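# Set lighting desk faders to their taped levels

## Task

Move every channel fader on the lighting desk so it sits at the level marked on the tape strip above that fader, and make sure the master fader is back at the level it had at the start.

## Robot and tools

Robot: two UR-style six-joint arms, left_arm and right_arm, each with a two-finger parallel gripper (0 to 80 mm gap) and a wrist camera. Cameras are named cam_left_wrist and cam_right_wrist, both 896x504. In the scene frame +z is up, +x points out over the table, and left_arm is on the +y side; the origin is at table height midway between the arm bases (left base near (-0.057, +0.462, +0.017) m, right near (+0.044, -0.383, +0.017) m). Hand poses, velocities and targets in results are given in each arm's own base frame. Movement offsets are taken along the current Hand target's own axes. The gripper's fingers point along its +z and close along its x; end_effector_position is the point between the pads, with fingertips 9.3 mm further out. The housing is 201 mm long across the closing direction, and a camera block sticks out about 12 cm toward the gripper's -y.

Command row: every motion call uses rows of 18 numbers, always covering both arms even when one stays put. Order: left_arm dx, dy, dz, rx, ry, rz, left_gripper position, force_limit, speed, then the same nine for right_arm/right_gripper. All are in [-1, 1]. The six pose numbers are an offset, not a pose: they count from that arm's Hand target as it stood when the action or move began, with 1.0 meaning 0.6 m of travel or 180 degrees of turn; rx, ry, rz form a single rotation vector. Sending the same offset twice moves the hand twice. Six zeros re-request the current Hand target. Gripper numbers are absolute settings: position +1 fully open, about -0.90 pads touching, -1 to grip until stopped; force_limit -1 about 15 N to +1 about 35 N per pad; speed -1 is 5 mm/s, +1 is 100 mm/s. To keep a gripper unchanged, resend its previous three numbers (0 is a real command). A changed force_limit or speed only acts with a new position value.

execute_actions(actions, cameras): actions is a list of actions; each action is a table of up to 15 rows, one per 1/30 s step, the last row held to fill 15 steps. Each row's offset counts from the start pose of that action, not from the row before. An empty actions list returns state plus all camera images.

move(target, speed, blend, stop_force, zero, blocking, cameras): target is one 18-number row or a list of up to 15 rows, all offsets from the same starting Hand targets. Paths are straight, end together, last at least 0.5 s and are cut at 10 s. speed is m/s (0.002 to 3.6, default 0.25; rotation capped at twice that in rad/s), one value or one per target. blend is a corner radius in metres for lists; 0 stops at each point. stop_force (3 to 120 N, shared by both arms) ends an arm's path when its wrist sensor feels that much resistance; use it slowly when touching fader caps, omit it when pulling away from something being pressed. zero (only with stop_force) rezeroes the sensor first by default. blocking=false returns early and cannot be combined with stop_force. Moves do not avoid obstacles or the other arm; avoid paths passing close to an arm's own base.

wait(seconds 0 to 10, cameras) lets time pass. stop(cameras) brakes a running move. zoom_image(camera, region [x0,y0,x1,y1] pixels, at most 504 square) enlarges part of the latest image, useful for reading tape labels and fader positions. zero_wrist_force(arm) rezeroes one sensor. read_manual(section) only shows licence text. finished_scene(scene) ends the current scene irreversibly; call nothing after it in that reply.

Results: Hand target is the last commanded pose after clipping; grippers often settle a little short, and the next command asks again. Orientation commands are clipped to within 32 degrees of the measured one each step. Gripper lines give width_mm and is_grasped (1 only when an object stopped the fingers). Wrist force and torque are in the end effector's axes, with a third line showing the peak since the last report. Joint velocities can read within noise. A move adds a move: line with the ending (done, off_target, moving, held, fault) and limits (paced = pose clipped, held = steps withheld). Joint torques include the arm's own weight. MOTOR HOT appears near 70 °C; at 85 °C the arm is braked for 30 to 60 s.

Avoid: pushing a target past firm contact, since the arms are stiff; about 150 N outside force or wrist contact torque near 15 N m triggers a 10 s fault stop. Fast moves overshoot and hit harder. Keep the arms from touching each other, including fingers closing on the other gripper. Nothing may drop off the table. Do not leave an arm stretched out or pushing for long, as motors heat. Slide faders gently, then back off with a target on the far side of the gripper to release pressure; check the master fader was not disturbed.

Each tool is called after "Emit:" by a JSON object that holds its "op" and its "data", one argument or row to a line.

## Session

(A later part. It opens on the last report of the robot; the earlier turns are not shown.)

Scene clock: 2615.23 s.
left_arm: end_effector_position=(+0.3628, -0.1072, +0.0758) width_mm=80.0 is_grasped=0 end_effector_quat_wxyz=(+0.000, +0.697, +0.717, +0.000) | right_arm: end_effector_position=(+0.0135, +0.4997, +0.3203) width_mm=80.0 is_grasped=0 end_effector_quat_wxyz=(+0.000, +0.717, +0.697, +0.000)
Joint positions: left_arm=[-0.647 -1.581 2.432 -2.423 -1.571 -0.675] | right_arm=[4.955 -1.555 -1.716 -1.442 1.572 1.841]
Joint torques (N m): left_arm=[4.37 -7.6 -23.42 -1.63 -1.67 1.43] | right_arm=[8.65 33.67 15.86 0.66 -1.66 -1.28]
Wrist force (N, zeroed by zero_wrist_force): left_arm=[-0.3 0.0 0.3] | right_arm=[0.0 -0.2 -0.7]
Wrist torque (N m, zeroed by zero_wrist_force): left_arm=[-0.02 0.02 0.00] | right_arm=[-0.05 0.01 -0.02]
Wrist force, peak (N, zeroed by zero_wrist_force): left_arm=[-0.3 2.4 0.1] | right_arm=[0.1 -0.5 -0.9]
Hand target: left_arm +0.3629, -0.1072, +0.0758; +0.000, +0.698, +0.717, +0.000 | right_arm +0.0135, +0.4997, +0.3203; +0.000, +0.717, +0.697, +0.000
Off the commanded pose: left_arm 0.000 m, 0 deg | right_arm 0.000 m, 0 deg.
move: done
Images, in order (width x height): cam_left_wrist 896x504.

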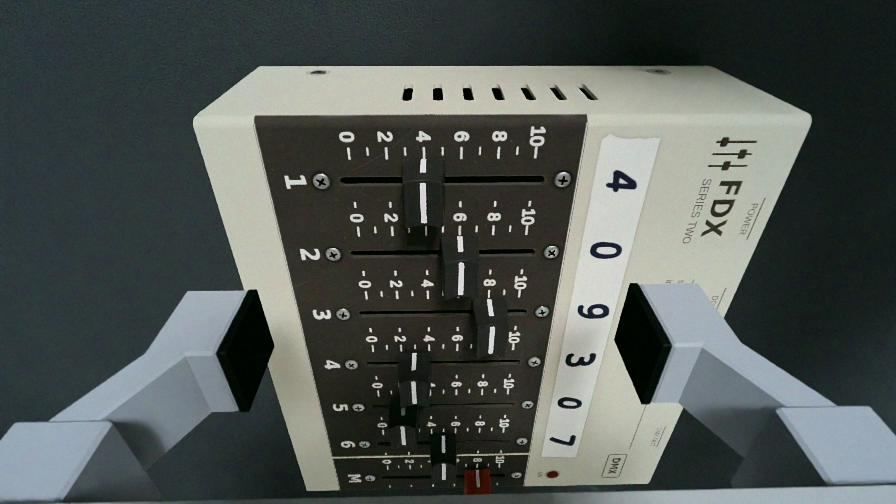

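Emit:
{"op": "move", "data": {
  "target": [
    [-0.0307,-0.0368,0.035,0,0,0,0.55,-1,1,0,0,0,0,0,0,1,-1,1],
    [-0.0307,-0.0368,0.035,0,0,0,-1,-1,1,0,0,0,0,0,0,1,-1,1],
    [-0.0307,-0.0368,0.035,0,0,0,0.99,-1,1,0,0,0,0,0,0,1,-1,1],
    [0.0301,0,0.035,0,0,0,-1,-1,1,0,0,0,0,0,0,1,-1,1],
    [0.0301,0,0.035,0,0,0,0.77,-1,1,0,0,0,0,0,0,1,-1,1],
    [-0.0231,0.0368,0.035,0,0,0,-1,-1,1,0,0,0,0,0,0,1,-1,1],
    [-0.0231,0.0368,0.035,0,0,0,1,-1,1,0,0,0,0,0,0,1,-1,1]
  ],
  "speed": 0.2
}}

Emit:
{"op": "move", "data": {
  "target": [
    [0.0608,0.0368,0,0,0,0,1,-1,1,0,0,0,0,0,0,1,-1,1],
    [0.0608,0.0368,0,0,0,0,-1,-1,1,0,0,0,0,0,0,1,-1,1],
    [0.0608,0.0368,0,0,0,0,1,-1,1,0,0,0,0,0,0,1,-1,1],
    [0.0076,0.0736,0,0,0,0,1,-1,1,0,0,0,0,0,0,1,-1,1],
    [-0.0152,0.0736,0,0,0,0,-1,-1,1,0,0,0,0,0,0,1,-1,1],
    [-0.0152,0.0736,0,0,0,0,0.77,-1,1,0,0,0,0,0,0,1,-1,1],
    [0.038,0.1104,0,0,0,0,-1,-1,1,0,0,0,0,0,0,1,-1,1],
    [0.038,0.1104,0,0,0,0,1,-1,1,0,0,0,0,0,0,1,-1,1]
  ],
  "speed": 0.2,
  "blend": [0,0,0,0.01,0,0,0,0]
}}

Emit:
{"op": "move", "data": {
  "target": [
    [0,0,-0.035,0,0,0,1,-1,1,0,0,0,0,0,0,1,-1,1],
    [-0.0149,-0.1772,-0.035,0,0,0,1,-1,1,0,0,0,0,0,0,1,-1,1],
    [-0.0149,-0.1472,-0.035,0,0,0,1,-1,1,0,0,0,0,0,0,1,-1,1]
  ],
  "speed": [0.2,0.2,0.12],
  "blend": [0.01,0.005,0],
  "cameras": ["cam_left_wrist"]
}}

Emit:
{"op": "zoom_image", "data": {
  "camera": "cam_left_wrist",
  "region": [300, 140, 580, 300]
}}

Emit:
{"op": "zoom_image", "data": {
  "camera": "cam_left_wrist",
  "region": [320, 290, 560, 500]
}}

Scene clock: 2824.07 s.
left_arm: end_effector_position=(+0.3853, -0.1205, +0.0548) width_mm=80.0 is_grasped=0 end_effector_quat_wxyz=(+0.000, +0.698, +0.717, +0.000) | right_arm: end_effector_position=(+0.0135, +0.4997, +0.3203) width_mm=80.0 is_grasped=0 end_effector_quat_wxyz=(+0.000, +0.717, +0.697, +0.000)
Joint positions: left_arm=[-0.64 -1.463 2.39 -2.498 -1.571 -0.667] | right_arm=[4.955 -1.555 -1.716 -1.442 1.572 1.841]
Joint torques (N m): left_arm=[9.8 -14.45 -21.48 -4.1 2.02 1.36] | right_arm=[6.96 33.97 15.87 0.85 -1.57 -1.07]
Wrist force (N, zeroed by zero_wrist_force): left_arm=[-0.2 0.1 0.3] | right_arm=[-0.1 -0.1 -0.7]
Wrist torque (N m, zeroed by zero_wrist_force): left_arm=[0.02 0.02 0.10] | right_arm=[-0.04 0.01 -0.02]
Wrist force, peak (N, zeroed by zero_wrist_force): left_arm=[-0.7 -0.6 1.2] | right_arm=[-0.4 -0.5 -0.8]
Hand target: left_arm +0.3853, -0.1205, +0.0548; +0.000, +0.698, +0.717, +0.000 | right_arm +0.0135, +0.4997, +0.3203; +0.000, +0.717, +0.697, +0.000
Off the commanded pose: left_arm 0.000 m, 0 deg | right_arm 0.000 m, 0 deg.
move: done

Scene clock: 2832.10 s.
left_arm: end_effector_position=(+0.4509, -0.0959, +0.0549) width_mm=80.0 is_grasped=0 end_effector_quat_wxyz=(+0.000, +0.698, +0.717, +0.000) | right_arm: end_effector_position=(+0.0135, +0.4997, +0.3203) width_mm=80.0 is_grasped=0 end_effector_quat_wxyz=(+0.000, +0.717, +0.697, +0.000)
Joint positions: left_arm=[-0.503 -1.345 2.237 -2.463 -1.571 -0.53] | right_arm=[4.955 -1.555 -1.716 -1.442 1.572 1.841]
Joint torques (N m): left_arm=[6.49 -33.8 -6.24 -4.11 -1.58 1.25] | right_arm=[7.36 34.93 15.14 0.72 -1.54 -1.29]
Wrist force (N, zeroed by zero_wrist_force): left_arm=[0.2 0.0 0.2] | right_arm=[0.0 -0.3 -0.4]
Wrist torque (N m, zeroed by zero_wrist_force): left_arm=[0.01 -0.02 0.01] | right_arm=[-0.05 0.01 -0.01]
Wrist force, peak (N, zeroed by zero_wrist_force): left_arm=[2.3 -3.0 -1.4] | right_arm=[-0.3 -0.7 -0.8]
Hand target: left_arm +0.4509, -0.0959, +0.0549; +0.000, +0.698, +0.717, +0.000 | right_arm +0.0135, +0.4997, +0.3203; +0.000, +0.717, +0.697, +0.000
Off the commanded pose: left_arm 0.000 m, 0 deg | right_arm 0.000 m, 0 deg.
move: done; blend cut to 0.0068 m at target 4

Scene clock: 2833.40 s.
left_arm: end_effector_position=(+0.3628, -0.1072, +0.0758) width_mm=80.0 is_grasped=0 end_effector_quat_wxyz=(+0.000, +0.697, +0.717, +0.000) | right_arm: end_effector_position=(+0.0135, +0.4997, +0.3203) width_mm=80.0 is_grasped=0 end_effector_quat_wxyz=(+0.000, +0.717, +0.697, +0.000)
Joint positions: left_arm=[-0.648 -1.581 2.432 -2.423 -1.571 -0.675] | right_arm=[4.955 -1.555 -1.716 -1.442 1.572 1.841]
Joint torques (N m): left_arm=[8.82 -7.86 -25.03 -2.76 -1.67 1.45] | right_arm=[7.13 32.36 14.91 0.81 -1.75 -1.07]
Wrist force (N, zeroed by zero_wrist_force): left_arm=[-0.1 -0.1 0.4] | right_arm=[-0.2 -0.1 -0.7]
Wrist torque (N m, zeroed by zero_wrist_force): left_arm=[-0.04 -0.02 0.01] | right_arm=[-0.03 0.02 -0.01]
Wrist force, peak (N, zeroed by zero_wrist_force): left_arm=[-0.3 3.2 -2.8] | right_arm=[-0.2 -0.3 -1.0]
Hand target: left_arm +0.3629, -0.1072, +0.0758; +0.000, +0.698, +0.717, +0.000 | right_arm +0.0135, +0.4997, +0.3203; +0.000, +0.717, +0.697, +0.000
Off the commanded pose: left_arm 0.000 m, 0 deg | right_arm 0.000 m, 0 deg.
move: done
Images, in order (width x height): cam_left_wrist 896x504.

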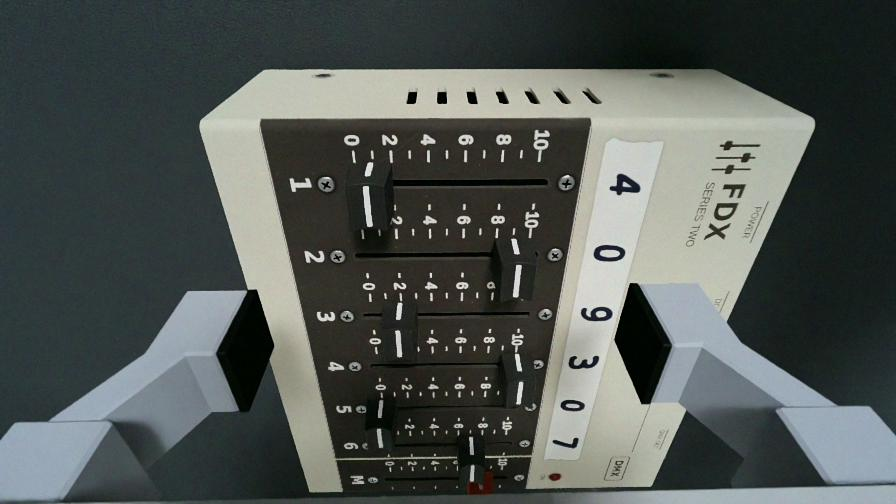

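Scaled by 1.800 from the camera's 896x504 image, which has a finer 1280x720 frame.

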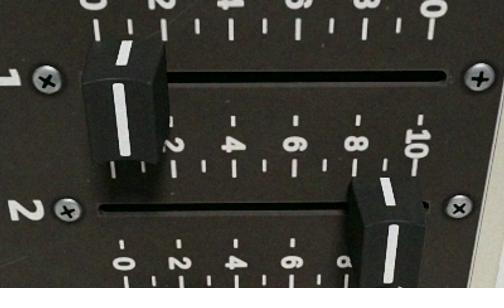

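Scaled by 2.100 from the camera's 896x504 image, which has a finer 1280x720 frame.

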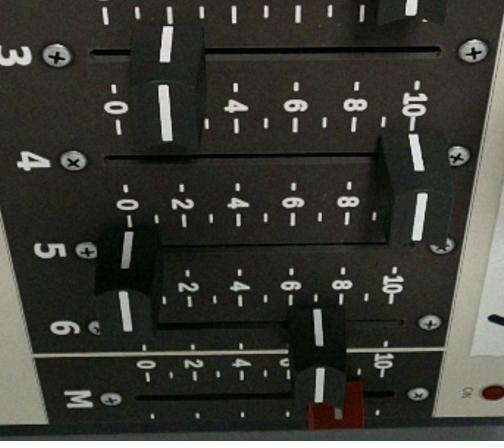

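Emit:
{"op": "move", "data": {
  "target": [
    [0,0,-0.15,0,0,0,1,-1,1,0,0,0,0,0,0,1,-1,1],
    [0.378,0.0055,-0.34,0,0,0,1,-1,1,0,0,0,0,0,0,1,-1,1],
    [0.7855,-0.25,-0.3737,0,0,0,1,-1,1,0,0,0,0,0,0,1,-1,1]
  ],
  "speed": 0.25,
  "blend": [0.05,0.05,0]
}}

Emit:
{"op": "move", "data": {
  "target": [
    [0,0,0,0,0,0,1,-1,1,0.4013,0.4405,0.1838,0,0,0,1,-1,1],
    [0,0,0,0,0,0,1,-1,1,0.4013,0.4105,0.4047,0,0,0,1,-1,1],
    [0,0,0,0,0,0,1,-1,1,0.4013,0.4405,0.4047,0,0,0,1,-1,1]
  ],
  "speed": [0.25,0.2,0.12],
  "blend": [0.03,0,0],
  "cameras": ["cam_right_wrist"]
}}

Emit:
{"op": "zoom_image", "data": {
  "camera": "cam_right_wrist",
  "region": [300, 140, 580, 300]
}}

Emit:
{"op": "zoom_image", "data": {
  "camera": "cam_right_wrist",
  "region": [320, 290, 560, 500]
}}

Scene clock: 2886.53 s.
left_arm: end_effector_position=(+0.2001, +0.3599, +0.2997) width_mm=80.0 is_grasped=0 end_effector_quat_wxyz=(+0.000, +0.698, +0.717, +0.000) | right_arm: end_effector_position=(+0.0135, +0.4997, +0.3203) width_mm=80.0 is_grasped=0 end_effector_quat_wxyz=(+0.000, +0.717, +0.697, +0.000)
Joint positions: left_arm=[0.734 -1.803 1.955 -1.724 -1.572 0.707] | right_arm=[4.955 -1.555 -1.716 -1.442 1.572 1.841]
Joint torques (N m): left_arm=[9.67 -6.9 -24.36 -0.12 1.91 1.41] | right_arm=[7.39 32.82 16.22 0.76 -1.71 -1.16]
Wrist force (N, zeroed by zero_wrist_force): left_arm=[-0.5 0.1 0.1] | right_arm=[-0.2 -0.2 -0.6]
Wrist torque (N m, zeroed by zero_wrist_force): left_arm=[0.06 0.11 0.09] | right_arm=[-0.05 0.03 -0.02]
Wrist force, peak (N, zeroed by zero_wrist_force): left_arm=[-0.5 -0.3 3.2] | right_arm=[-0.3 -0.5 -0.9]
Hand target: left_arm +0.2001, +0.3600, +0.2997; +0.000, +0.698, +0.717, +0.000 | right_arm +0.0135, +0.4997, +0.3203; +0.000, +0.717, +0.697, +0.000
Off the commanded pose: left_arm 0.000 m, 0 deg | right_arm 0.000 m, 0 deg.
move: done; blend cut to 0.045 m at target 1

Scene clock: 2889.60 s.
left_arm: end_effector_position=(+0.2001, +0.3600, +0.2997) width_mm=80.0 is_grasped=0 end_effector_quat_wxyz=(+0.000, +0.698, +0.717, +0.000) | right_arm: end_effector_position=(+0.2840, +0.7332, +0.0772) width_mm=80.0 is_grasped=0 end_effector_quat_wxyz=(+0.000, +0.717, +0.697, +0.000)
Joint positions: left_arm=[0.734 -1.803 1.955 -1.724 -1.572 0.707] | right_arm=[4.513 -2.404 -1.141 -1.167 1.572 1.399]
Joint torques (N m): left_arm=[9.63 -5.31 -33.39 -0.16 1.85 0.78] | right_arm=[2.24 68.17 17.58 5.59 1.01 0.33]
Wrist force (N, zeroed by zero_wrist_force): left_arm=[-0.3 0.2 0.0] | right_arm=[-0.1 -0.4 0.3]
Wrist torque (N m, zeroed by zero_wrist_force): left_arm=[0.07 0.09 0.08] | right_arm=[-0.04 0.03 0.08]
Wrist force, peak (N, zeroed by zero_wrist_force): left_arm=[-0.7 -0.1 0.0] | right_arm=[-1.9 -2.5 -1.6]
Hand target: left_arm +0.2001, +0.3600, +0.2997; +0.000, +0.698, +0.717, +0.000 | right_arm +0.2840, +0.7332, +0.0772; +0.000, +0.717, +0.697, +0.000
Off the commanded pose: left_arm 0.000 m, 0 deg | right_arm 0.000 m, 0 deg.
move: done
Images, in order (width x height): cam_right_wrist 896x504.

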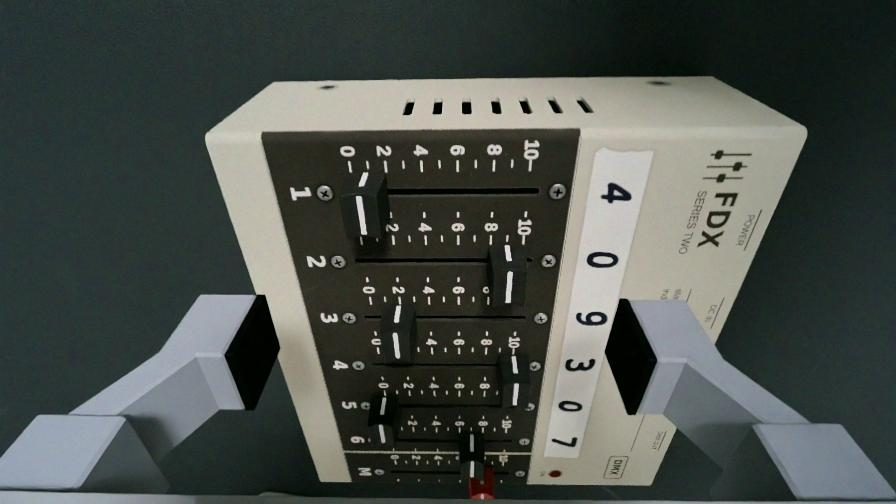

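Scaled by 1.800 from the camera's 896x504 image, which has a finer 1280x720 frame.

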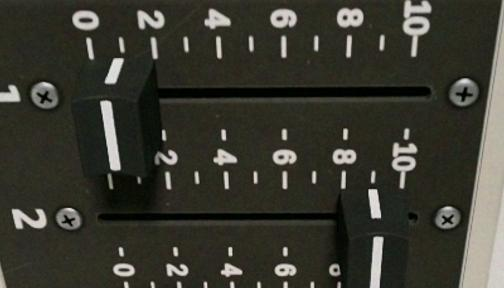

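Scaled by 2.100 from the camera's 896x504 image, which has a finer 1280x720 frame.

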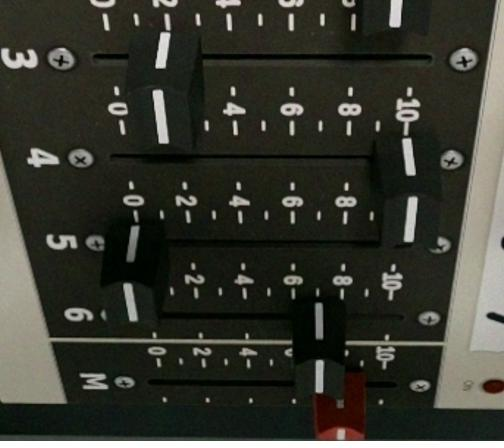

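Emit:
{"op": "move", "data": {
  "target": [
    [0,0,0,0,0,0,1,-1,1,-0.0076,-0.0368,0.035,0,0,0,0.55,-1,1],
    [0,0,0,0,0,0,1,-1,1,-0.0076,-0.0368,0.035,0,0,0,-1,-1,1],
    [0,0,0,0,0,0,1,-1,1,-0.0076,-0.0368,0.035,0,0,0,0.55,-1,1],
    [0,0,0,0,0,0,1,-1,1,0.0076,0,0.035,0,0,0,-1,-1,1],
    [0,0,0,0,0,0,1,-1,1,0.0076,0,0.035,0,0,0,0.33,-1,1],
    [0,0,0,0,0,0,1,-1,1,0,0.0368,0.035,0,0,0,-1,-1,1],
    [0,0,0,0,0,0,1,-1,1,0,0.0368,0.035,0,0,0,0.55,-1,1]
  ],
  "speed": 0.15
}}

Emit:
{"op": "move", "data": {
  "target": [
    [0,0,0,0,0,0,1,-1,1,0,0.0368,0,0,0,0,0.55,-1,1],
    [0,0,0,0,0,0,1,-1,1,0,0.0368,0,0,0,0,-1,-1,1],
    [0,0,0,0,0,0,1,-1,1,0,0.0368,0,0,0,0,0.55,-1,1],
    [0,0,0,0,0,0,1,-1,1,-0.0152,0.0736,0,0,0,0,-1,-1,1],
    [0,0,0,0,0,0,1,-1,1,-0.0152,0.0736,0,0,0,0,0.33,-1,1],
    [0,0,0,0,0,0,1,-1,1,-0.0076,0.1104,0,0,0,0,-1,-1,1],
    [0,0,0,0,0,0,1,-1,1,-0.0076,0.1104,0,0,0,0,1,-1,1]
  ],
  "speed": 0.15
}}

Emit:
{"op": "move", "data": {
  "target": [
    [0,0,0,0,0,0,1,-1,1,0,0,-0.035,0,0,0,1,-1,1],
    [0,0,0,0,0,0,1,-1,1,0.0076,-0.1772,-0.035,0,0,0,1,-1,1],
    [0,0,0,0,0,0,1,-1,1,0.0076,-0.1472,-0.035,0,0,0,1,-1,1]
  ],
  "speed": 0.15,
  "blend": [0.01,0,0],
  "cameras": ["cam_right_wrist"]
}}

Emit:
{"op": "zoom_image", "data": {
  "camera": "cam_right_wrist",
  "region": [300, 140, 580, 300]
}}

Emit:
{"op": "zoom_image", "data": {
  "camera": "cam_right_wrist",
  "region": [320, 290, 560, 500]
}}

Scene clock: 2923.47 s.
left_arm: end_effector_position=(+0.2001, +0.3600, +0.2997) width_mm=80.0 is_grasped=0 end_effector_quat_wxyz=(+0.000, +0.698, +0.717, +0.000) | right_arm: end_effector_position=(+0.3061, +0.7326, +0.0562) width_mm=61.1 is_grasped=0 end_effector_quat_wxyz=(+0.000, +0.717, +0.697, +0.000)
Joint positions: left_arm=[0.734 -1.803 1.955 -1.724 -1.572 0.707] | right_arm=[4.485 -2.445 -1.123 -1.145 1.572 1.371]
Joint torques (N m): left_arm=[9.55 -6.07 -33.24 -0.07 1.81 -0.56] | right_arm=[10.36 69.44 13.34 4.42 0.82 1.18]
Wrist force (N, zeroed by zero_wrist_force): left_arm=[-0.4 0.1 0.1] | right_arm=[-0.3 -0.1 -0.5]
Wrist torque (N m, zeroed by zero_wrist_force): left_arm=[0.06 0.09 0.08] | right_arm=[-0.01 0.02 0.11]
Wrist force, peak (N, zeroed by zero_wrist_force): left_arm=[-0.7 0.0 0.0] | right_arm=[-1.2 -0.7 -0.7]
Hand target: left_arm +0.2001, +0.3600, +0.2997; +0.000, +0.698, +0.717, +0.000 | right_arm +0.3061, +0.7326, +0.0562; +0.000, +0.717, +0.697, +0.000
Off the commanded pose: left_arm 0.000 m, 0 deg | right_arm 0.000 m, 0 deg.
move: done

Scene clock: 2930.10 s.
left_arm: end_effector_position=(+0.2001, +0.3600, +0.2997) width_mm=80.0 is_grasped=0 end_effector_quat_wxyz=(+0.000, +0.698, +0.717, +0.000) | right_arm: end_effector_position=(+0.3722, +0.7263, +0.0562) width_mm=80.0 is_grasped=0 end_effector_quat_wxyz=(+0.000, +0.717, +0.697, +0.000)
Joint positions: left_arm=[0.734 -1.803 1.955 -1.724 -1.572 0.707] | right_arm=[4.403 -2.5 -1.017 -1.196 1.572 1.288]
Joint torques (N m): left_arm=[9.37 -5.75 -33.83 -0.09 1.81 -1.48] | right_arm=[9.39 72.3 15.56 4.44 -1.13 1.19]
Wrist force (N, zeroed by zero_wrist_force): left_arm=[-0.4 -0.1 0.2] | right_arm=[-0.2 -0.1 0.0]
Wrist torque (N m, zeroed by zero_wrist_force): left_arm=[0.04 0.10 0.09] | right_arm=[0.01 0.05 0.09]
Wrist force, peak (N, zeroed by zero_wrist_force): left_arm=[-0.7 0.0 0.1] | right_arm=[-1.5 -0.6 -0.9]
Hand target: left_arm +0.2001, +0.3600, +0.2997; +0.000, +0.698, +0.717, +0.000 | right_arm +0.3722, +0.7263, +0.0562; +0.000, +0.717, +0.697, +0.000
Off the commanded pose: left_arm 0.000 m, 0 deg | right_arm 0.000 m, 0 deg.
move: done

Scene clock: 2931.87 s.
left_arm: end_effector_position=(+0.2001, +0.3600, +0.2997) width_mm=80.0 is_grasped=0 end_effector_quat_wxyz=(+0.000, +0.698, +0.717, +0.000) | right_arm: end_effector_position=(+0.2840, +0.7332, +0.0772) width_mm=80.0 is_grasped=0 end_effector_quat_wxyz=(+0.000, +0.717, +0.697, +0.000)
Joint positions: left_arm=[0.734 -1.803 1.955 -1.724 -1.572 0.707] | right_arm=[4.513 -2.405 -1.141 -1.167 1.572 1.399]
Joint torques (N m): left_arm=[9.78 -5.87 -33.94 -0.2 1.85 -1.68] | right_arm=[-1.99 67.58 18.74 5.83 0.93 -0.33]
Wrist force (N, zeroed by zero_wrist_force): left_arm=[-0.5 0.0 0.1] | right_arm=[0.1 -0.4 -0.3]
Wrist torque (N m, zeroed by zero_wrist_force): left_arm=[0.06 0.11 0.08] | right_arm=[-0.03 0.00 0.09]
Wrist force, peak (N, zeroed by zero_wrist_force): left_arm=[-0.7 0.2 -0.2] | right_arm=[-0.2 1.5 -2.5]
Hand target: left_arm +0.2001, +0.3600, +0.2997; +0.000, +0.698, +0.717, +0.000 | right_arm +0.2840, +0.7332, +0.0772; +0.000, +0.717, +0.697, +0.000
Off the commanded pose: left_arm 0.000 m, 0 deg | right_arm 0.000 m, 0 deg.
move: done
Images, in order (width x height): cam_right_wrist 896x504.

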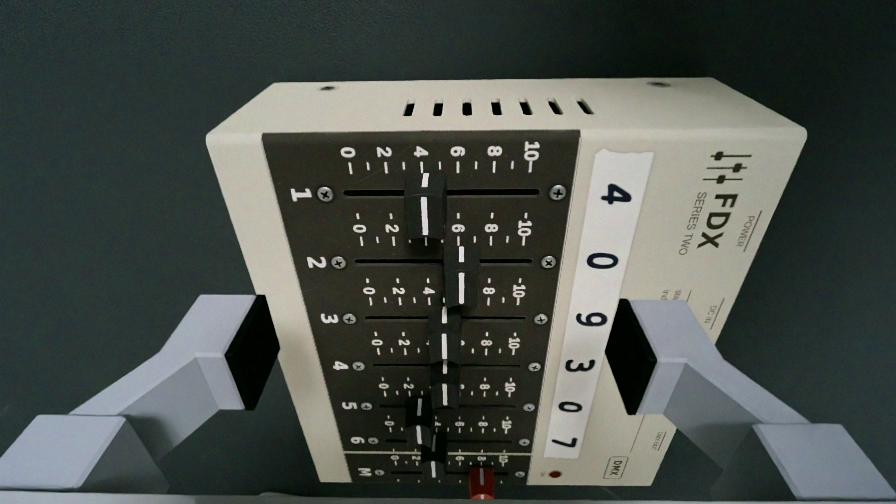

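Scaled by 1.800 from the camera's 896x504 image, which has a finer 1280x720 frame.

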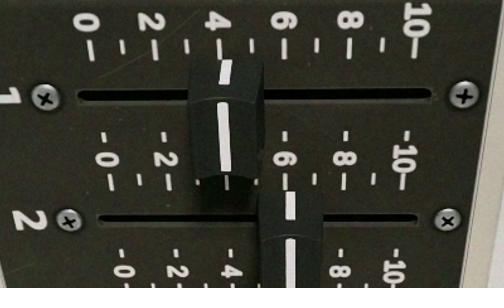

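Scaled by 2.100 from the camera's 896x504 image, which has a finer 1280x720 frame.

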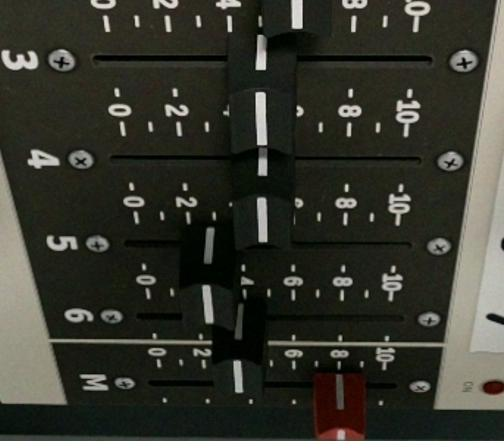

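Emit:
{"op": "move", "data": {
  "target": [
    [0,0,0,0,0,0,1,-1,1,-0.001,-0.03,0,0,0,-0.0064,1,-1,1],
    [0,0,0,0,0,0,1,-1,1,-0.001,0,0,0,0,-0.0064,1,-1,1]
  ],
  "speed": 0.12,
  "cameras": ["cam_right_wrist"]
}}

Emit:
{"op": "zoom_image", "data": {
  "camera": "cam_right_wrist",
  "region": [300, 150, 600, 500]
}}

Emit:
{"op": "move", "data": {
  "target": [
    [0,0,0,0,0,0,1,-1,1,0.0228,-0.0368,0.035,0,0,0,0.5,-1,1],
    [0,0,0,0,0,0,1,-1,1,0.0228,-0.0368,0.035,0,0,0,-1,-1,1],
    [0,0,0,0,0,0,1,-1,1,0.0228,-0.0368,0.035,0,0,0,0.55,-1,1],
    [0,0,0,0,0,0,1,-1,1,-0.0228,0,0.035,0,0,0,-1,-1,1],
    [0,0,0,0,0,0,1,-1,1,-0.0228,0,0.035,0,0,0,0.4,-1,1],
    [0,0,0,0,0,0,1,-1,1,0.0152,0.0368,0.035,0,0,0,-1,-1,1],
    [0,0,0,0,0,0,1,-1,1,0.0152,0.0368,0.035,0,0,0,0.55,-1,1]
  ],
  "speed": 0.15
}}

Emit:
{"op": "move", "data": {
  "target": [
    [0,0,0,0,0,0,1,-1,1,-0.0456,0.0368,0,0,0,0,0.55,-1,1],
    [0,0,0,0,0,0,1,-1,1,-0.0456,0.0368,0,0,0,0,-1,-1,1],
    [0,0,0,0,0,0,1,-1,1,-0.0456,0.0368,0,0,0,0,0.4,-1,1],
    [0,0,0,0,0,0,1,-1,1,-0.0076,0.0736,0,0,0,0,-1,-1,1],
    [0,0,0,0,0,0,1,-1,1,-0.0076,0.0736,0,0,0,0,0.55,-1,1],
    [0,0,0,0,0,0,1,-1,1,0.0152,0.1104,0,0,0,0,-1,-1,1],
    [0,0,0,0,0,0,1,-1,1,0.0152,0.1104,0,0,0,0,1,-1,1]
  ],
  "speed": 0.15
}}

Emit:
{"op": "move", "data": {
  "target": [
    [0,0,0,0,0,0,1,-1,1,0,0,-0.035,0,0,0,1,-1,1],
    [0,0,0,0,0,0,1,-1,1,-0.0304,-0.1772,-0.035,0,0,0,1,-1,1],
    [0,0,0,0,0,0,1,-1,1,-0.0304,-0.1472,-0.035,0,0,0,1,-1,1]
  ],
  "speed": 0.15,
  "blend": [0.01,0,0],
  "cameras": ["cam_right_wrist"]
}}

Emit:
{"op": "zoom_image", "data": {
  "camera": "cam_right_wrist",
  "region": [300, 140, 580, 300]
}}

Emit:
{"op": "zoom_image", "data": {
  "camera": "cam_right_wrist",
  "region": [320, 290, 560, 500]
}}

Scene clock: 2981.63 s.
left_arm: end_effector_position=(+0.2001, +0.3600, +0.2997) width_mm=80.0 is_grasped=0 end_effector_quat_wxyz=(+0.000, +0.698, +0.717, +0.000) | right_arm: end_effector_position=(+0.2840, +0.7326, +0.0772) width_mm=80.0 is_grasped=0 end_effector_quat_wxyz=(+0.000, +0.710, +0.705, +0.000)
Joint positions: left_arm=[0.734 -1.803 1.955 -1.724 -1.572 0.707] | right_arm=[4.513 -2.403 -1.144 -1.166 1.572 1.378]
Joint torques (N m): left_arm=[9.03 -5.6 -33.67 -0.19 1.91 -1.74] | right_arm=[0.94 66.42 18.39 5.47 0.16 -0.17]
Wrist force (N, zeroed by zero_wrist_force): left_arm=[-0.3 -0.1 0.0] | right_arm=[-0.1 -0.1 -0.2]
Wrist torque (N m, zeroed by zero_wrist_force): left_arm=[0.03 0.09 0.08] | right_arm=[0.00 0.03 0.09]
Wrist force, peak (N, zeroed by zero_wrist_force): left_arm=[-0.6 0.4 0.1] | right_arm=[0.1 -2.5 -0.6]
Hand target: left_arm +0.2001, +0.3600, +0.2997; +0.000, +0.698, +0.717, +0.000 | right_arm +0.2840, +0.7326, +0.0772; +0.000, +0.710, +0.705, +0.000
Off the commanded pose: left_arm 0.000 m, 0 deg | right_arm 0.000 m, 0 deg.
move: done
Images, in order (width x height): cam_right_wrist 896x504.

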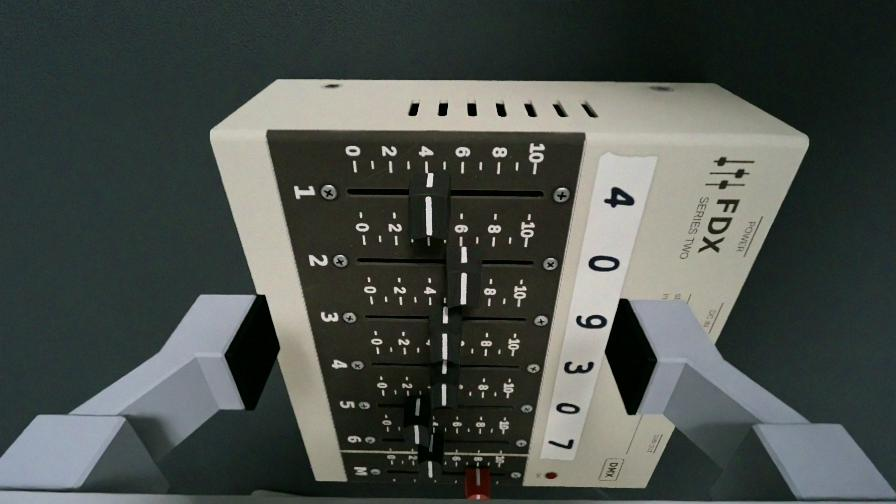

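Scaled by 1.440 from the camera's 896x504 image, which has a finer 1280x720 frame.

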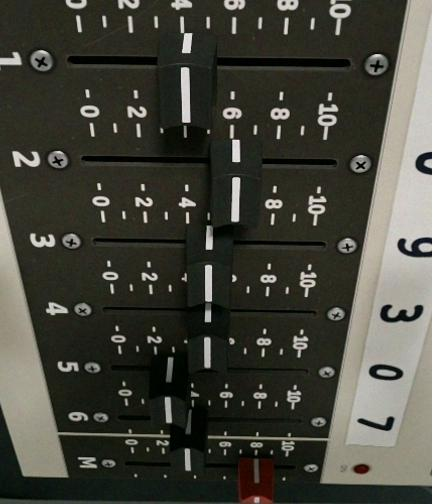

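Scene clock: 2988.33 s.
left_arm: end_effector_position=(+0.2001, +0.3600, +0.2997) width_mm=80.0 is_grasped=0 end_effector_quat_wxyz=(+0.000, +0.698, +0.717, +0.000) | right_arm: end_effector_position=(+0.3061, +0.7416, +0.0562) width_mm=61.1 is_grasped=0 end_effector_quat_wxyz=(+0.000, +0.710, +0.705, +0.000)
Joint positions: left_arm=[0.734 -1.803 1.955 -1.724 -1.572 0.707] | right_arm=[4.488 -2.465 -1.084 -1.163 1.572 1.353]
Joint torques (N m): left_arm=[9.18 -5.86 -33.34 -0.28 1.9 -1.67] | right_arm=[9.88 56.93 32.1 5.49 1.93 1.31]
Wrist force (N, zeroed by zero_wrist_force): left_arm=[-0.4 0.0 0.0] | right_arm=[0.0 0.1 -0.2]
Wrist torque (N m, zeroed by zero_wrist_force): left_arm=[0.05 0.10 0.09] | right_arm=[0.00 0.00 0.10]
Wrist force, peak (N, zeroed by zero_wrist_force): left_arm=[-0.6 0.1 0.3] | right_arm=[-1.3 -0.1 -1.0]
Hand target: left_arm +0.2001, +0.3600, +0.2997; +0.000, +0.698, +0.717, +0.000 | right_arm +0.3061, +0.7416, +0.0562; +0.000, +0.710, +0.705, +0.000
Off the commanded pose: left_arm 0.000 m, 0 deg | right_arm 0.000 m, 0 deg.
move: done

Scene clock: 2995.40 s.
left_arm: end_effector_position=(+0.2001, +0.3600, +0.2997) width_mm=80.0 is_grasped=0 end_effector_quat_wxyz=(+0.000, +0.698, +0.717, +0.000) | right_arm: end_effector_position=(+0.3724, +0.7502, +0.0562) width_mm=80.0 is_grasped=0 end_effector_quat_wxyz=(+0.000, +0.710, +0.705, +0.000)
Joint positions: left_arm=[0.734 -1.803 1.955 -1.724 -1.572 0.707] | right_arm=[4.411 -2.559 -0.902 -1.251 1.572 1.277]
Joint torques (N m): left_arm=[9.62 -5.74 -33.4 -0.15 1.85 -1.57] | right_arm=[8.34 74.75 31.84 4.78 -0.88 1.39]
Wrist force (N, zeroed by zero_wrist_force): left_arm=[-0.5 -0.2 0.1] | right_arm=[-0.2 0.1 -0.3]
Wrist torque (N m, zeroed by zero_wrist_force): left_arm=[0.02 0.10 0.08] | right_arm=[0.02 0.04 0.10]
Wrist force, peak (N, zeroed by zero_wrist_force): left_arm=[-0.6 -0.3 0.4] | right_arm=[-1.7 -0.2 -0.6]
Hand target: left_arm +0.2001, +0.3600, +0.2997; +0.000, +0.698, +0.717, +0.000 | right_arm +0.3724, +0.7502, +0.0562; +0.000, +0.710, +0.705, +0.000
Off the commanded pose: left_arm 0.000 m, 0 deg | right_arm 0.000 m, 0 deg.
move: done

Scene clock: 2997.17 s.
left_arm: end_effector_position=(+0.2001, +0.3600, +0.2997) width_mm=80.0 is_grasped=0 end_effector_quat_wxyz=(+0.000, +0.698, +0.717, +0.000) | right_arm: end_effector_position=(+0.2840, +0.7326, +0.0772) width_mm=80.0 is_grasped=0 end_effector_quat_wxyz=(+0.000, +0.710, +0.705, +0.000)
Joint positions: left_arm=[0.734 -1.803 1.955 -1.724 -1.572 0.707] | right_arm=[4.513 -2.403 -1.144 -1.166 1.572 1.378]
Joint torques (N m): left_arm=[9.89 -5.71 -33.38 -0.11 1.85 -1.64] | right_arm=[-0.5 66.78 19.76 5.7 1.36 -0.15]
Wrist force (N, zeroed by zero_wrist_force): left_arm=[-0.2 0.0 0.2] | right_arm=[0.1 0.0 -0.2]
Wrist torque (N m, zeroed by zero_wrist_force): left_arm=[0.06 0.07 0.08] | right_arm=[0.01 0.00 0.09]
Wrist force, peak (N, zeroed by zero_wrist_force): left_arm=[-0.5 0.0 0.3] | right_arm=[0.4 1.7 -2.3]
Hand target: left_arm +0.2001, +0.3600, +0.2997; +0.000, +0.698, +0.717, +0.000 | right_arm +0.2840, +0.7326, +0.0772; +0.000, +0.710, +0.705, +0.000
Off the commanded pose: left_arm 0.000 m, 0 deg | right_arm 0.000 m, 0 deg.
move: done
Images, in order (width x height): cam_right_wrist 896x504.

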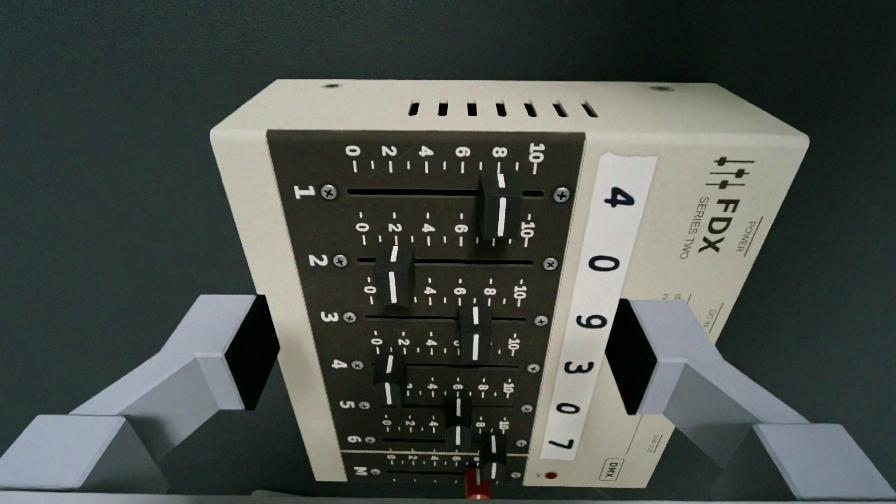

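Scaled by 1.800 from the camera's 896x504 image, which has a finer 1280x720 frame.

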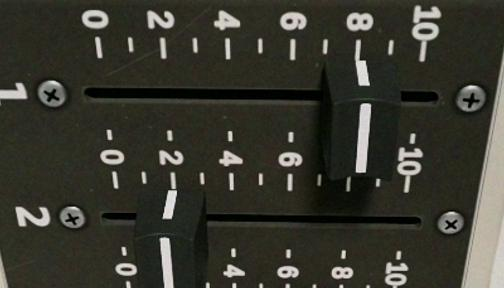

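Scaled by 2.100 from the camera's 896x504 image, which has a finer 1280x720 frame.

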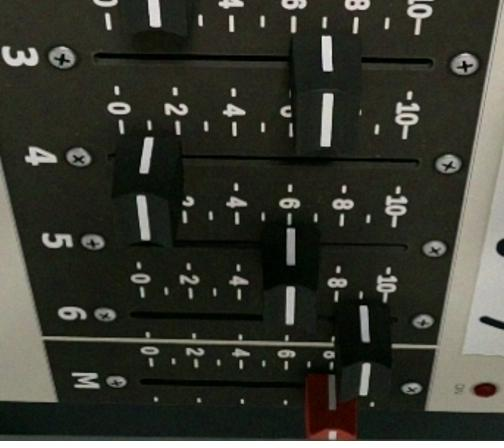

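Emit:
{"op": "move", "data": {
  "target": [
    [0,0,0,0,0,0,1,-1,1,-0.0076,-0.0368,0.035,0,0,0,0.33,-1,1],
    [0,0,0,0,0,0,1,-1,1,-0.0076,-0.0368,0.035,0,0,0,-1,-1,1],
    [0,0,0,0,0,0,1,-1,1,-0.0076,-0.0368,0.035,0,0,0,0.18,-1,1],
    [0,0,0,0,0,0,1,-1,1,-0.038,0,0.035,0,0,0,-1,-1,1],
    [0,0,0,0,0,0,1,-1,1,-0.038,0,0.035,0,0,0,1,-1,1],
    [0,0,0,0,0,0,1,-1,1,0.0281,0.0368,0.035,0,0,0,-1,-1,1],
    [0,0,0,0,0,0,1,-1,1,0.0281,0.0368,0.035,0,0,0,1,-1,1]
  ],
  "speed": 0.15,
  "blocking": false
}}

Scene clock: 3154.80 s.
left_arm: end_effector_position=(+0.2001, +0.3600, +0.2997) width_mm=80.0 is_grasped=0 end_effector_quat_wxyz=(+0.000, +0.698, +0.717, +0.000) | right_arm: end_effector_position=(+0.2627, +0.7283, +0.0570) width_mm=51.9 is_grasped=0 end_effector_quat_wxyz=(+0.000, +0.710, +0.705, +0.000) end_effector_velocity=(-0.037, -0.007, -0.035) end_effector_angular_velocity=(+0.000, +0.000, +0.003)
Joint positions: left_arm=[0.734 -1.803 1.955 -1.724 -1.572 0.707] | right_arm=[4.539 -2.398 -1.21 -1.105 1.572 1.404]
Joint velocities: left_arm=[within noise] | right_arm=[0.046 0.004 -0.107 0.102 0 0.043]
Joint torques (N m): left_arm=[9.59 -5.55 -33.19 -0.11 1.72 -1.64] | right_arm=[5.41 71.29 16.31 6.08 2.03 2.53]
Wrist force (N, zeroed by zero_wrist_force): left_arm=[-0.5 0.1 -0.1] | right_arm=[-0.2 -1.0 0.3]
Wrist torque (N m, zeroed by zero_wrist_force): left_arm=[0.06 0.10 0.09] | right_arm=[-0.11 0.02 -0.02]
Wrist force, peak (N, zeroed by zero_wrist_force): left_arm=[-0.7 0.5 0.3] | right_arm=[0.1 0.8 -0.8]
Hand target: left_arm +0.2001, +0.3600, +0.2997; +0.000, +0.698, +0.717, +0.000 | right_arm +0.2619, +0.7282, +0.0563; +0.000, +0.710, +0.705, +0.000
Tool commands: left_gripper/position=+1.0 left_gripper/force_limit=-1.0 left_gripper/speed=+1.0 right_gripper/position=+0.33 right_gripper/force_limit=-1.0 right_gripper/speed=+1.0
Off the commanded pose: left_arm 0.000 m, 0 deg | right_arm 0.048 m, 0 deg.
move: running; path passed 1 of 7 targets; target 2's new numbers were not sent; target 3's new numbers were not sent; target 4's new numbers were not sent; target 5's new numbers were not sent; target 6's new numbers were not sent; target 7's new numbers were not sent

Emit:
{"op": "wait", "data": {
  "seconds": 10
}}

Emit:
{"op": "move", "data": {
  "target": [
    [0,0,0,0,0,0,1,-1,1,-0.0433,0.0368,0,0,0,0,1,-1,1],
    [0,0,0,0,0,0,1,-1,1,-0.0433,0.0368,0,0,0,0,-1,-1,1],
    [0,0,0,0,0,0,1,-1,1,-0.0433,0.0368,0,0,0,0,0.77,-1,1],
    [0,0,0,0,0,0,1,-1,1,-0.0661,0.0736,0,0,0,0,-1,-1,1],
    [0,0,0,0,0,0,1,-1,1,-0.0661,0.0736,0,0,0,0,1,-1,1],
    [0,0,0,0,0,0,1,-1,1,-0.0509,0.0736,0,0,0,0,1,-1,1],
    [0,0,0,0,0,0,1,-1,1,-0.0129,0.1104,0,0,0,0,-1,-1,1],
    [0,0,0,0,0,0,1,-1,1,-0.0129,0.1104,0,0,0,0,0.2,-1,1]
  ],
  "speed": 0.15,
  "blend": [0,0,0,0,0,0.005,0,0]
}}

Scene clock: 3162.83 s.
left_arm: end_effector_position=(+0.2001, +0.3600, +0.2997) width_mm=80.0 is_grasped=0 end_effector_quat_wxyz=(+0.000, +0.698, +0.717, +0.000) | right_arm: end_effector_position=(+0.3062, +0.7493, +0.0562) width_mm=80.0 is_grasped=0 end_effector_quat_wxyz=(+0.000, +0.710, +0.705, +0.000)
Joint positions: left_arm=[0.734 -1.803 1.955 -1.724 -1.572 0.707] | right_arm=[4.49 -2.483 -1.049 -1.18 1.572 1.355]
Joint torques (N m): left_arm=[9.08 -5.72 -33.72 -0.05 1.82 -1.65] | right_arm=[9.2 58.85 30.24 -0.11 2.13 1.35]
Wrist force (N, zeroed by zero_wrist_force): left_arm=[-0.3 -0.1 0.2] | right_arm=[0.2 0.3 -0.3]
Wrist torque (N m, zeroed by zero_wrist_force): left_arm=[0.04 0.08 0.08] | right_arm=[0.03 -0.02 0.09]
Wrist force, peak (N, zeroed by zero_wrist_force): left_arm=[-0.7 -0.1 0.2] | right_arm=[2.2 0.9 1.0]
Hand target: left_arm +0.2001, +0.3600, +0.2997; +0.000, +0.698, +0.717, +0.000 | right_arm +0.3062, +0.7493, +0.0562; +0.000, +0.710, +0.705, +0.000
Tool commands: left_gripper/position=+1.0 left_gripper/force_limit=-1.0 left_gripper/speed=+1.0 right_gripper/position=+1.0 right_gripper/force_limit=-1.0 right_gripper/speed=+1.0
Off the commanded pose: left_arm 0.000 m, 0 deg | right_arm 0.000 m, 0 deg.
earlier move: done
wait: 0.00 of 10 s (the move ended)

Scene clock: 3170.30 s.
left_arm: end_effector_position=(+0.2001, +0.3600, +0.2997) width_mm=80.0 is_grasped=0 end_effector_quat_wxyz=(+0.000, +0.698, +0.717, +0.000) | right_arm: end_effector_position=(+0.3724, +0.7411, +0.0562) width_mm=46.4 is_grasped=0 end_effector_quat_wxyz=(+0.000, +0.710, +0.705, +0.000)
Joint positions: left_arm=[0.734 -1.803 1.955 -1.724 -1.572 0.707] | right_arm=[4.408 -2.536 -0.947 -1.229 1.572 1.273]
Joint torques (N m): left_arm=[8.6 -6.19 -32.69 -0.17 1.74 -1.72] | right_arm=[8.47 58.13 30.85 -0.16 2.07 1.26]
Wrist force (N, zeroed by zero_wrist_force): left_arm=[-0.3 0.0 0.1] | right_arm=[0.0 -0.1 -0.6]
Wrist torque (N m, zeroed by zero_wrist_force): left_arm=[0.04 0.08 0.08] | right_arm=[-0.03 0.00 0.11]
Wrist force, peak (N, zeroed by zero_wrist_force): left_arm=[-0.8 -0.1 0.0] | right_arm=[-1.6 -0.3 -1.0]
Hand target: left_arm +0.2001, +0.3600, +0.2997; +0.000, +0.698, +0.717, +0.000 | right_arm +0.3724, +0.7411, +0.0562; +0.000, +0.710, +0.705, +0.000
Off the commanded pose: left_arm 0.000 m, 0 deg | right_arm 0.000 m, 0 deg.
move: done; blend cut to 0.0046 m at target 6

Emit:
{"op": "move", "data": {
  "target": [
    [0,0,0,0,0,0,1,-1,1,0,0,-0.035,0,0,0,1,-1,1],
    [0,0,0,0,0,0,1,-1,1,-0.0152,-0.1772,-0.035,0,0,0,1,-1,1],
    [0,0,0,0,0,0,1,-1,1,-0.0152,-0.1472,-0.035,0,0,0,1,-1,1]
  ],
  "speed": 0.15,
  "blend": [0.01,0,0],
  "cameras": ["cam_right_wrist"]
}}

Emit:
{"op": "zoom_image", "data": {
  "camera": "cam_right_wrist",
  "region": [300, 140, 580, 300]
}}

Emit:
{"op": "zoom_image", "data": {
  "camera": "cam_right_wrist",
  "region": [320, 290, 560, 500]
}}

Scene clock: 3180.03 s.
left_arm: end_effector_position=(+0.2001, +0.3600, +0.2997) width_mm=80.0 is_grasped=0 end_effector_quat_wxyz=(+0.000, +0.698, +0.717, +0.000) | right_arm: end_effector_position=(+0.2840, +0.7326, +0.0772) width_mm=80.0 is_grasped=0 end_effector_quat_wxyz=(+0.000, +0.710, +0.705, +0.000)
Joint positions: left_arm=[0.734 -1.803 1.955 -1.724 -1.572 0.707] | right_arm=[4.513 -2.403 -1.144 -1.166 1.572 1.378]
Joint torques (N m): left_arm=[9.86 -5.65 -33.34 -0.16 1.7 -1.72] | right_arm=[-0.41 67.09 19.78 5.73 1.51 -0.37]
Wrist force (N, zeroed by zero_wrist_force): left_arm=[-0.4 -0.1 0.4] | right_arm=[-0.4 -0.1 -0.2]
Wrist torque (N m, zeroed by zero_wrist_force): left_arm=[0.03 0.09 0.08] | right_arm=[0.00 0.05 0.09]
Wrist force, peak (N, zeroed by zero_wrist_force): left_arm=[-0.7 0.0 0.4] | right_arm=[0.6 1.7 -2.6]
Hand target: left_arm +0.2001, +0.3600, +0.2997; +0.000, +0.698, +0.717, +0.000 | right_arm +0.2840, +0.7326, +0.0772; +0.000, +0.710, +0.705, +0.000
Off the commanded pose: left_arm 0.000 m, 0 deg | right_arm 0.000 m, 0 deg.
move: done
Images, in order (width x height): cam_right_wrist 896x504.

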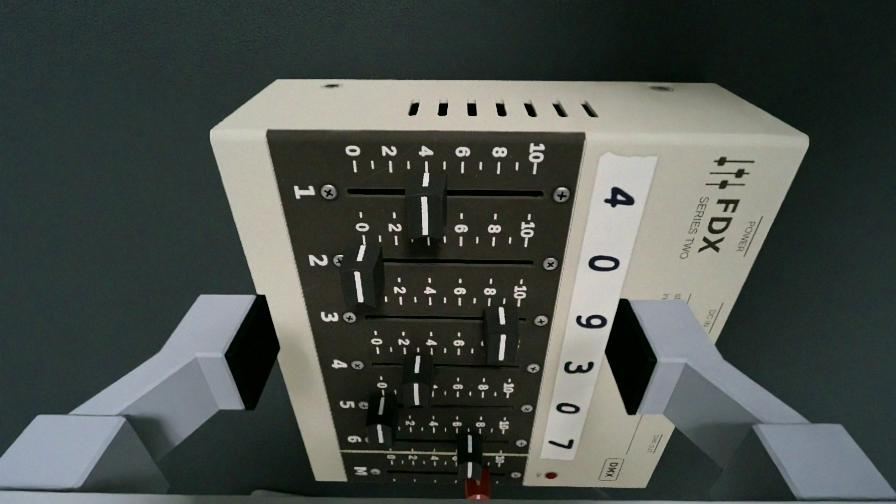

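Scaled by 1.800 from the camera's 896x504 image, which has a finer 1280x720 frame.

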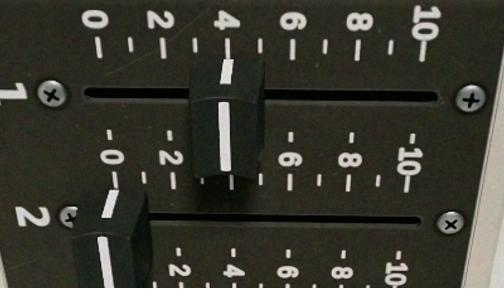

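Scaled by 2.100 from the camera's 896x504 image, which has a finer 1280x720 frame.

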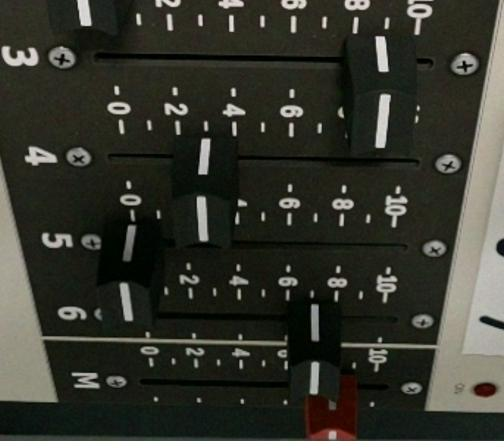

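Emit:
{"op": "zoom_image", "data": {
  "camera": "cam_right_wrist",
  "region": [320, 220, 460, 320]
}}

Emit:
{"op": "zoom_image", "data": {
  "camera": "cam_right_wrist",
  "region": [310, 140, 590, 300]
}}

Scaled by 3.600 from the camera's 896x504 image, which has a finer 1280x720 frame.

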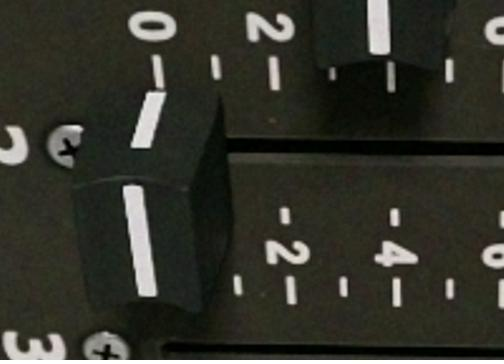

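Scaled by 1.800 from the camera's 896x504 image, which has a finer 1280x720 frame.

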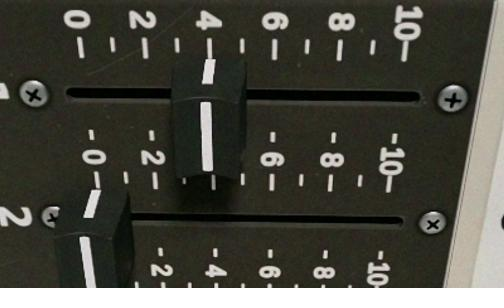

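Emit:
{"op": "move", "data": {
  "target": [
    [0,0,0,0,0,0,1,-1,1,0,0,-0.15,0,0,0,1,-1,1],
    [0,0,0,0,0,0,1,-1,1,-0.3912,-0.4477,-0.4047,0,0,0,1,-1,1]
  ],
  "speed": 0.25,
  "blend": [0.03,0]
}}

Emit:
{"op": "move", "data": {
  "target": [0.0340,0.7526,-0.0822,-0.3804,-0.0330,-0.3439,1,-1,1,0,0,0,0,0,0,1,-1,1],
  "speed": 0.25,
  "cameras": ["cam_left_wrist", "cam_right_wrist"]
}}

Scene clock: 3269.57 s.
left_arm: end_effector_position=(+0.2001, +0.3600, +0.2997) width_mm=80.0 is_grasped=0 end_effector_quat_wxyz=(+0.000, +0.698, +0.717, +0.000) | right_arm: end_effector_position=(+0.0140, +0.4998, +0.3202) width_mm=80.0 is_grasped=0 end_effector_quat_wxyz=(+0.000, +0.710, +0.705, +0.000) end_effector_velocity=(+0.000, +0.000, +0.001) end_effector_angular_velocity=(+0.003, +0.001, -0.005)
Joint positions: left_arm=[0.734 -1.803 1.955 -1.724 -1.572 0.707] | right_arm=[4.954 -1.555 -1.716 -1.441 1.572 1.819]
Joint velocities: left_arm=[within noise] | right_arm=[0.001 0.003 0 0 0 0.006]
Joint torques (N m): left_arm=[9.2 -6.3 -33.1 -0.18 1.84 -1.79] | right_arm=[11.17 34.8 31.31 3.96 -1.81 1.37]
Wrist force (N, zeroed by zero_wrist_force): left_arm=[-0.4 -0.1 0.1] | right_arm=[-0.1 -0.1 -0.6]
Wrist torque (N m, zeroed by zero_wrist_force): left_arm=[0.04 0.10 0.08] | right_arm=[-0.04 0.02 -0.01]
Wrist force, peak (N, zeroed by zero_wrist_force): left_arm=[-0.6 -0.2 0.0] | right_arm=[-2.0 -2.4 -2.2]
Hand target: left_arm +0.2001, +0.3600, +0.2997; +0.000, +0.698, +0.717, +0.000 | right_arm +0.0140, +0.4998, +0.3203; +0.000, +0.710, +0.705, +0.000
Off the commanded pose: left_arm 0.000 m, 0 deg | right_arm 0.000 m, 0 deg.
move: done

Scene clock: 3273.27 s.
left_arm: end_effector_position=(+0.6509, +0.3925, +0.3493) width_mm=80.0 is_grasped=0 end_effector_quat_wxyz=(+0.406, +0.136, +0.833, +0.351) | right_arm: end_effector_position=(+0.0140, +0.4998, +0.3203) width_mm=80.0 is_grasped=0 end_effector_quat_wxyz=(+0.000, +0.710, +0.705, +0.000)
Joint positions: left_arm=[0.301 -1.165 1.704 -3.232 -1.346 -0.804] | right_arm=[4.954 -1.555 -1.716 -1.442 1.572 1.819]
Joint torques (N m): left_arm=[3.3 -31.73 -24.8 -3.55 1.95 -1.64] | right_arm=[9.93 35.18 35.59 -0.08 -1.76 1.16]
Wrist force (N, zeroed by zero_wrist_force): left_arm=[-0.5 -3.4 -0.2] | right_arm=[-0.2 -0.4 -0.5]
Wrist torque (N m, zeroed by zero_wrist_force): left_arm=[-0.48 0.31 -0.37] | right_arm=[-0.07 0.03 -0.01]
Wrist force, peak (N, zeroed by zero_wrist_force): left_arm=[-1.9 -3.9 1.0] | right_arm=[0.0 -0.7 -0.8]
Hand target: left_arm +0.6509, +0.3925, +0.3493; +0.407, +0.136, +0.833, +0.351 | right_arm +0.0140, +0.4998, +0.3203; +0.000, +0.710, +0.705, +0.000
Off the commanded pose: left_arm 0.000 m, 0 deg | right_arm 0.000 m, 0 deg.
move: done

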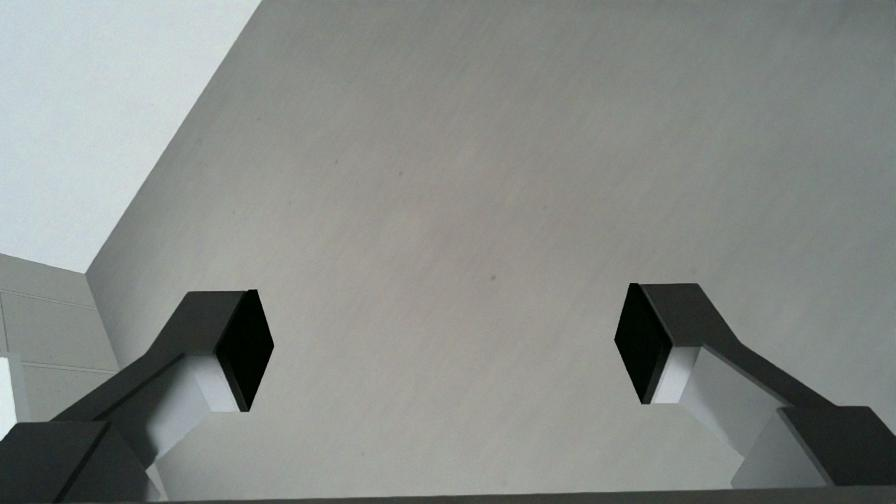

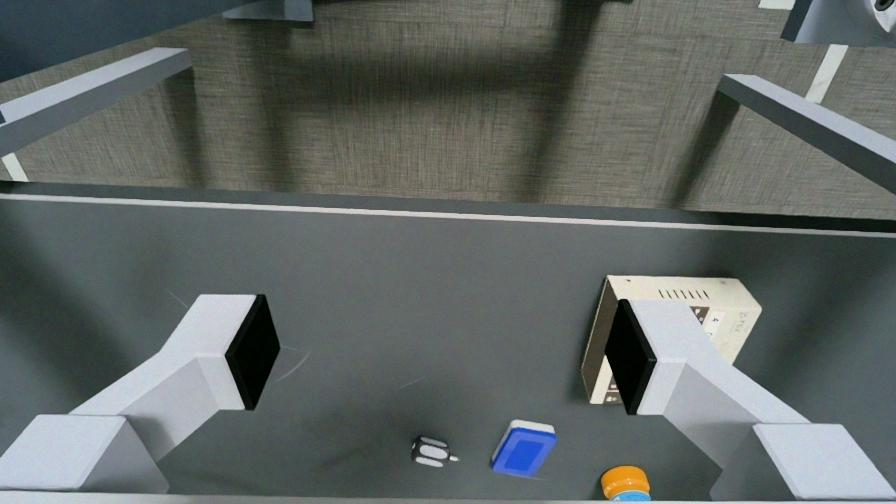

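Emit:
{"op": "move", "data": {
  "target": [0.0652,-0.6310,-0.7747,0.3817,0.0282,0.3510,1,-1,1,0,0,0,0,0,0,1,-1,1],
  "speed": 0.5,
  "cameras": ["cam_left_wrist"]
}}

Emit:
{"op": "zoom_image", "data": {
  "camera": "cam_left_wrist",
  "region": [280, 200, 620, 440]
}}

Scene clock: 3289.07 s.
left_arm: end_effector_position=(+0.2897, -0.0791, +0.2606) width_mm=80.0 is_grasped=0 end_effector_quat_wxyz=(+0.001, +0.707, +0.708, +0.000) | right_arm: end_effector_position=(+0.0140, +0.4998, +0.3203) width_mm=80.0 is_grasped=0 end_effector_quat_wxyz=(+0.000, +0.710, +0.705, +0.000)
Joint positions: left_arm=[-0.727 -2.115 2.24 -1.697 -1.57 -0.728] | right_arm=[4.954 -1.555 -1.716 -1.442 1.572 1.819]
Joint torques (N m): left_arm=[-10.42 -0.43 -14.7 -0.4 -1.17 -0.78] | right_arm=[9.74 36.29 33.45 0.09 -1.4 0.74]
Wrist force (N, zeroed by zero_wrist_force): left_arm=[-0.1 0.2 0.2] | right_arm=[-0.4 -0.3 -0.4]
Wrist torque (N m, zeroed by zero_wrist_force): left_arm=[0.04 0.02 0.11] | right_arm=[-0.05 0.06 -0.01]
Wrist force, peak (N, zeroed by zero_wrist_force): left_arm=[-3.7 -2.6 0.4] | right_arm=[-0.3 -0.6 -0.8]
Hand target: left_arm +0.2896, -0.0791, +0.2605; +0.000, +0.707, +0.708, +0.000 | right_arm +0.0140, +0.4998, +0.3203; +0.000, +0.710, +0.705, +0.000
Off the commanded pose: left_arm 0.000 m, 0 deg | right_arm 0.000 m, 0 deg.
move: done
Images, in order (width x height): cam_left_wrist 896x504.

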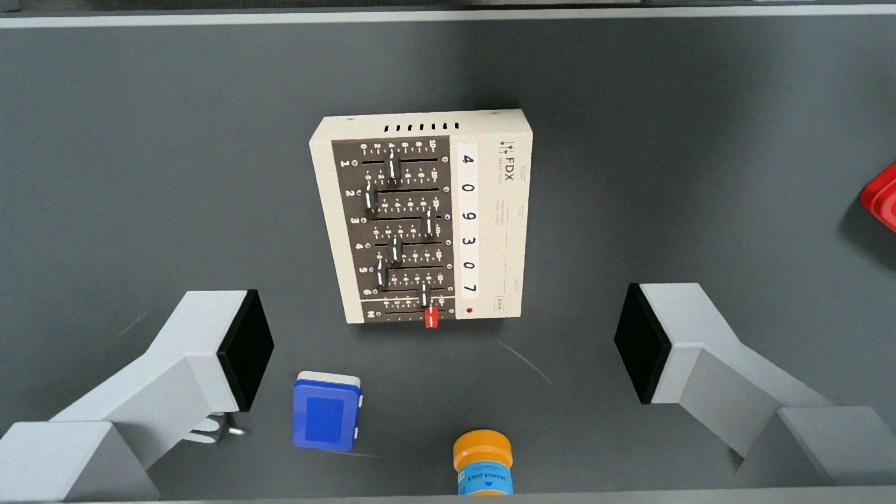

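Scaled by 1.482 from the camera's 896x504 image, which has a finer 1280x720 frame.

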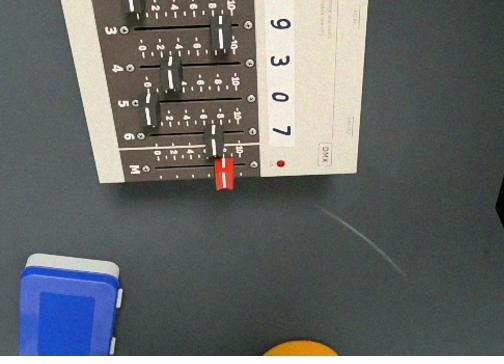

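Emit:
{"op": "zoom_image", "data": {
  "camera": "cam_left_wrist",
  "region": [320, 130, 500, 330]
}}

Scaled by 2.520 from the camera's 896x504 image, which has a finer 1280x720 frame.

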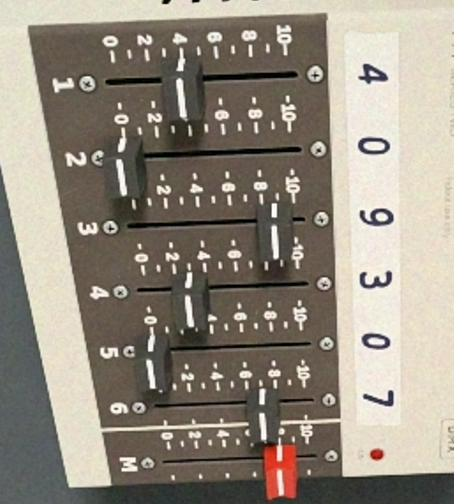

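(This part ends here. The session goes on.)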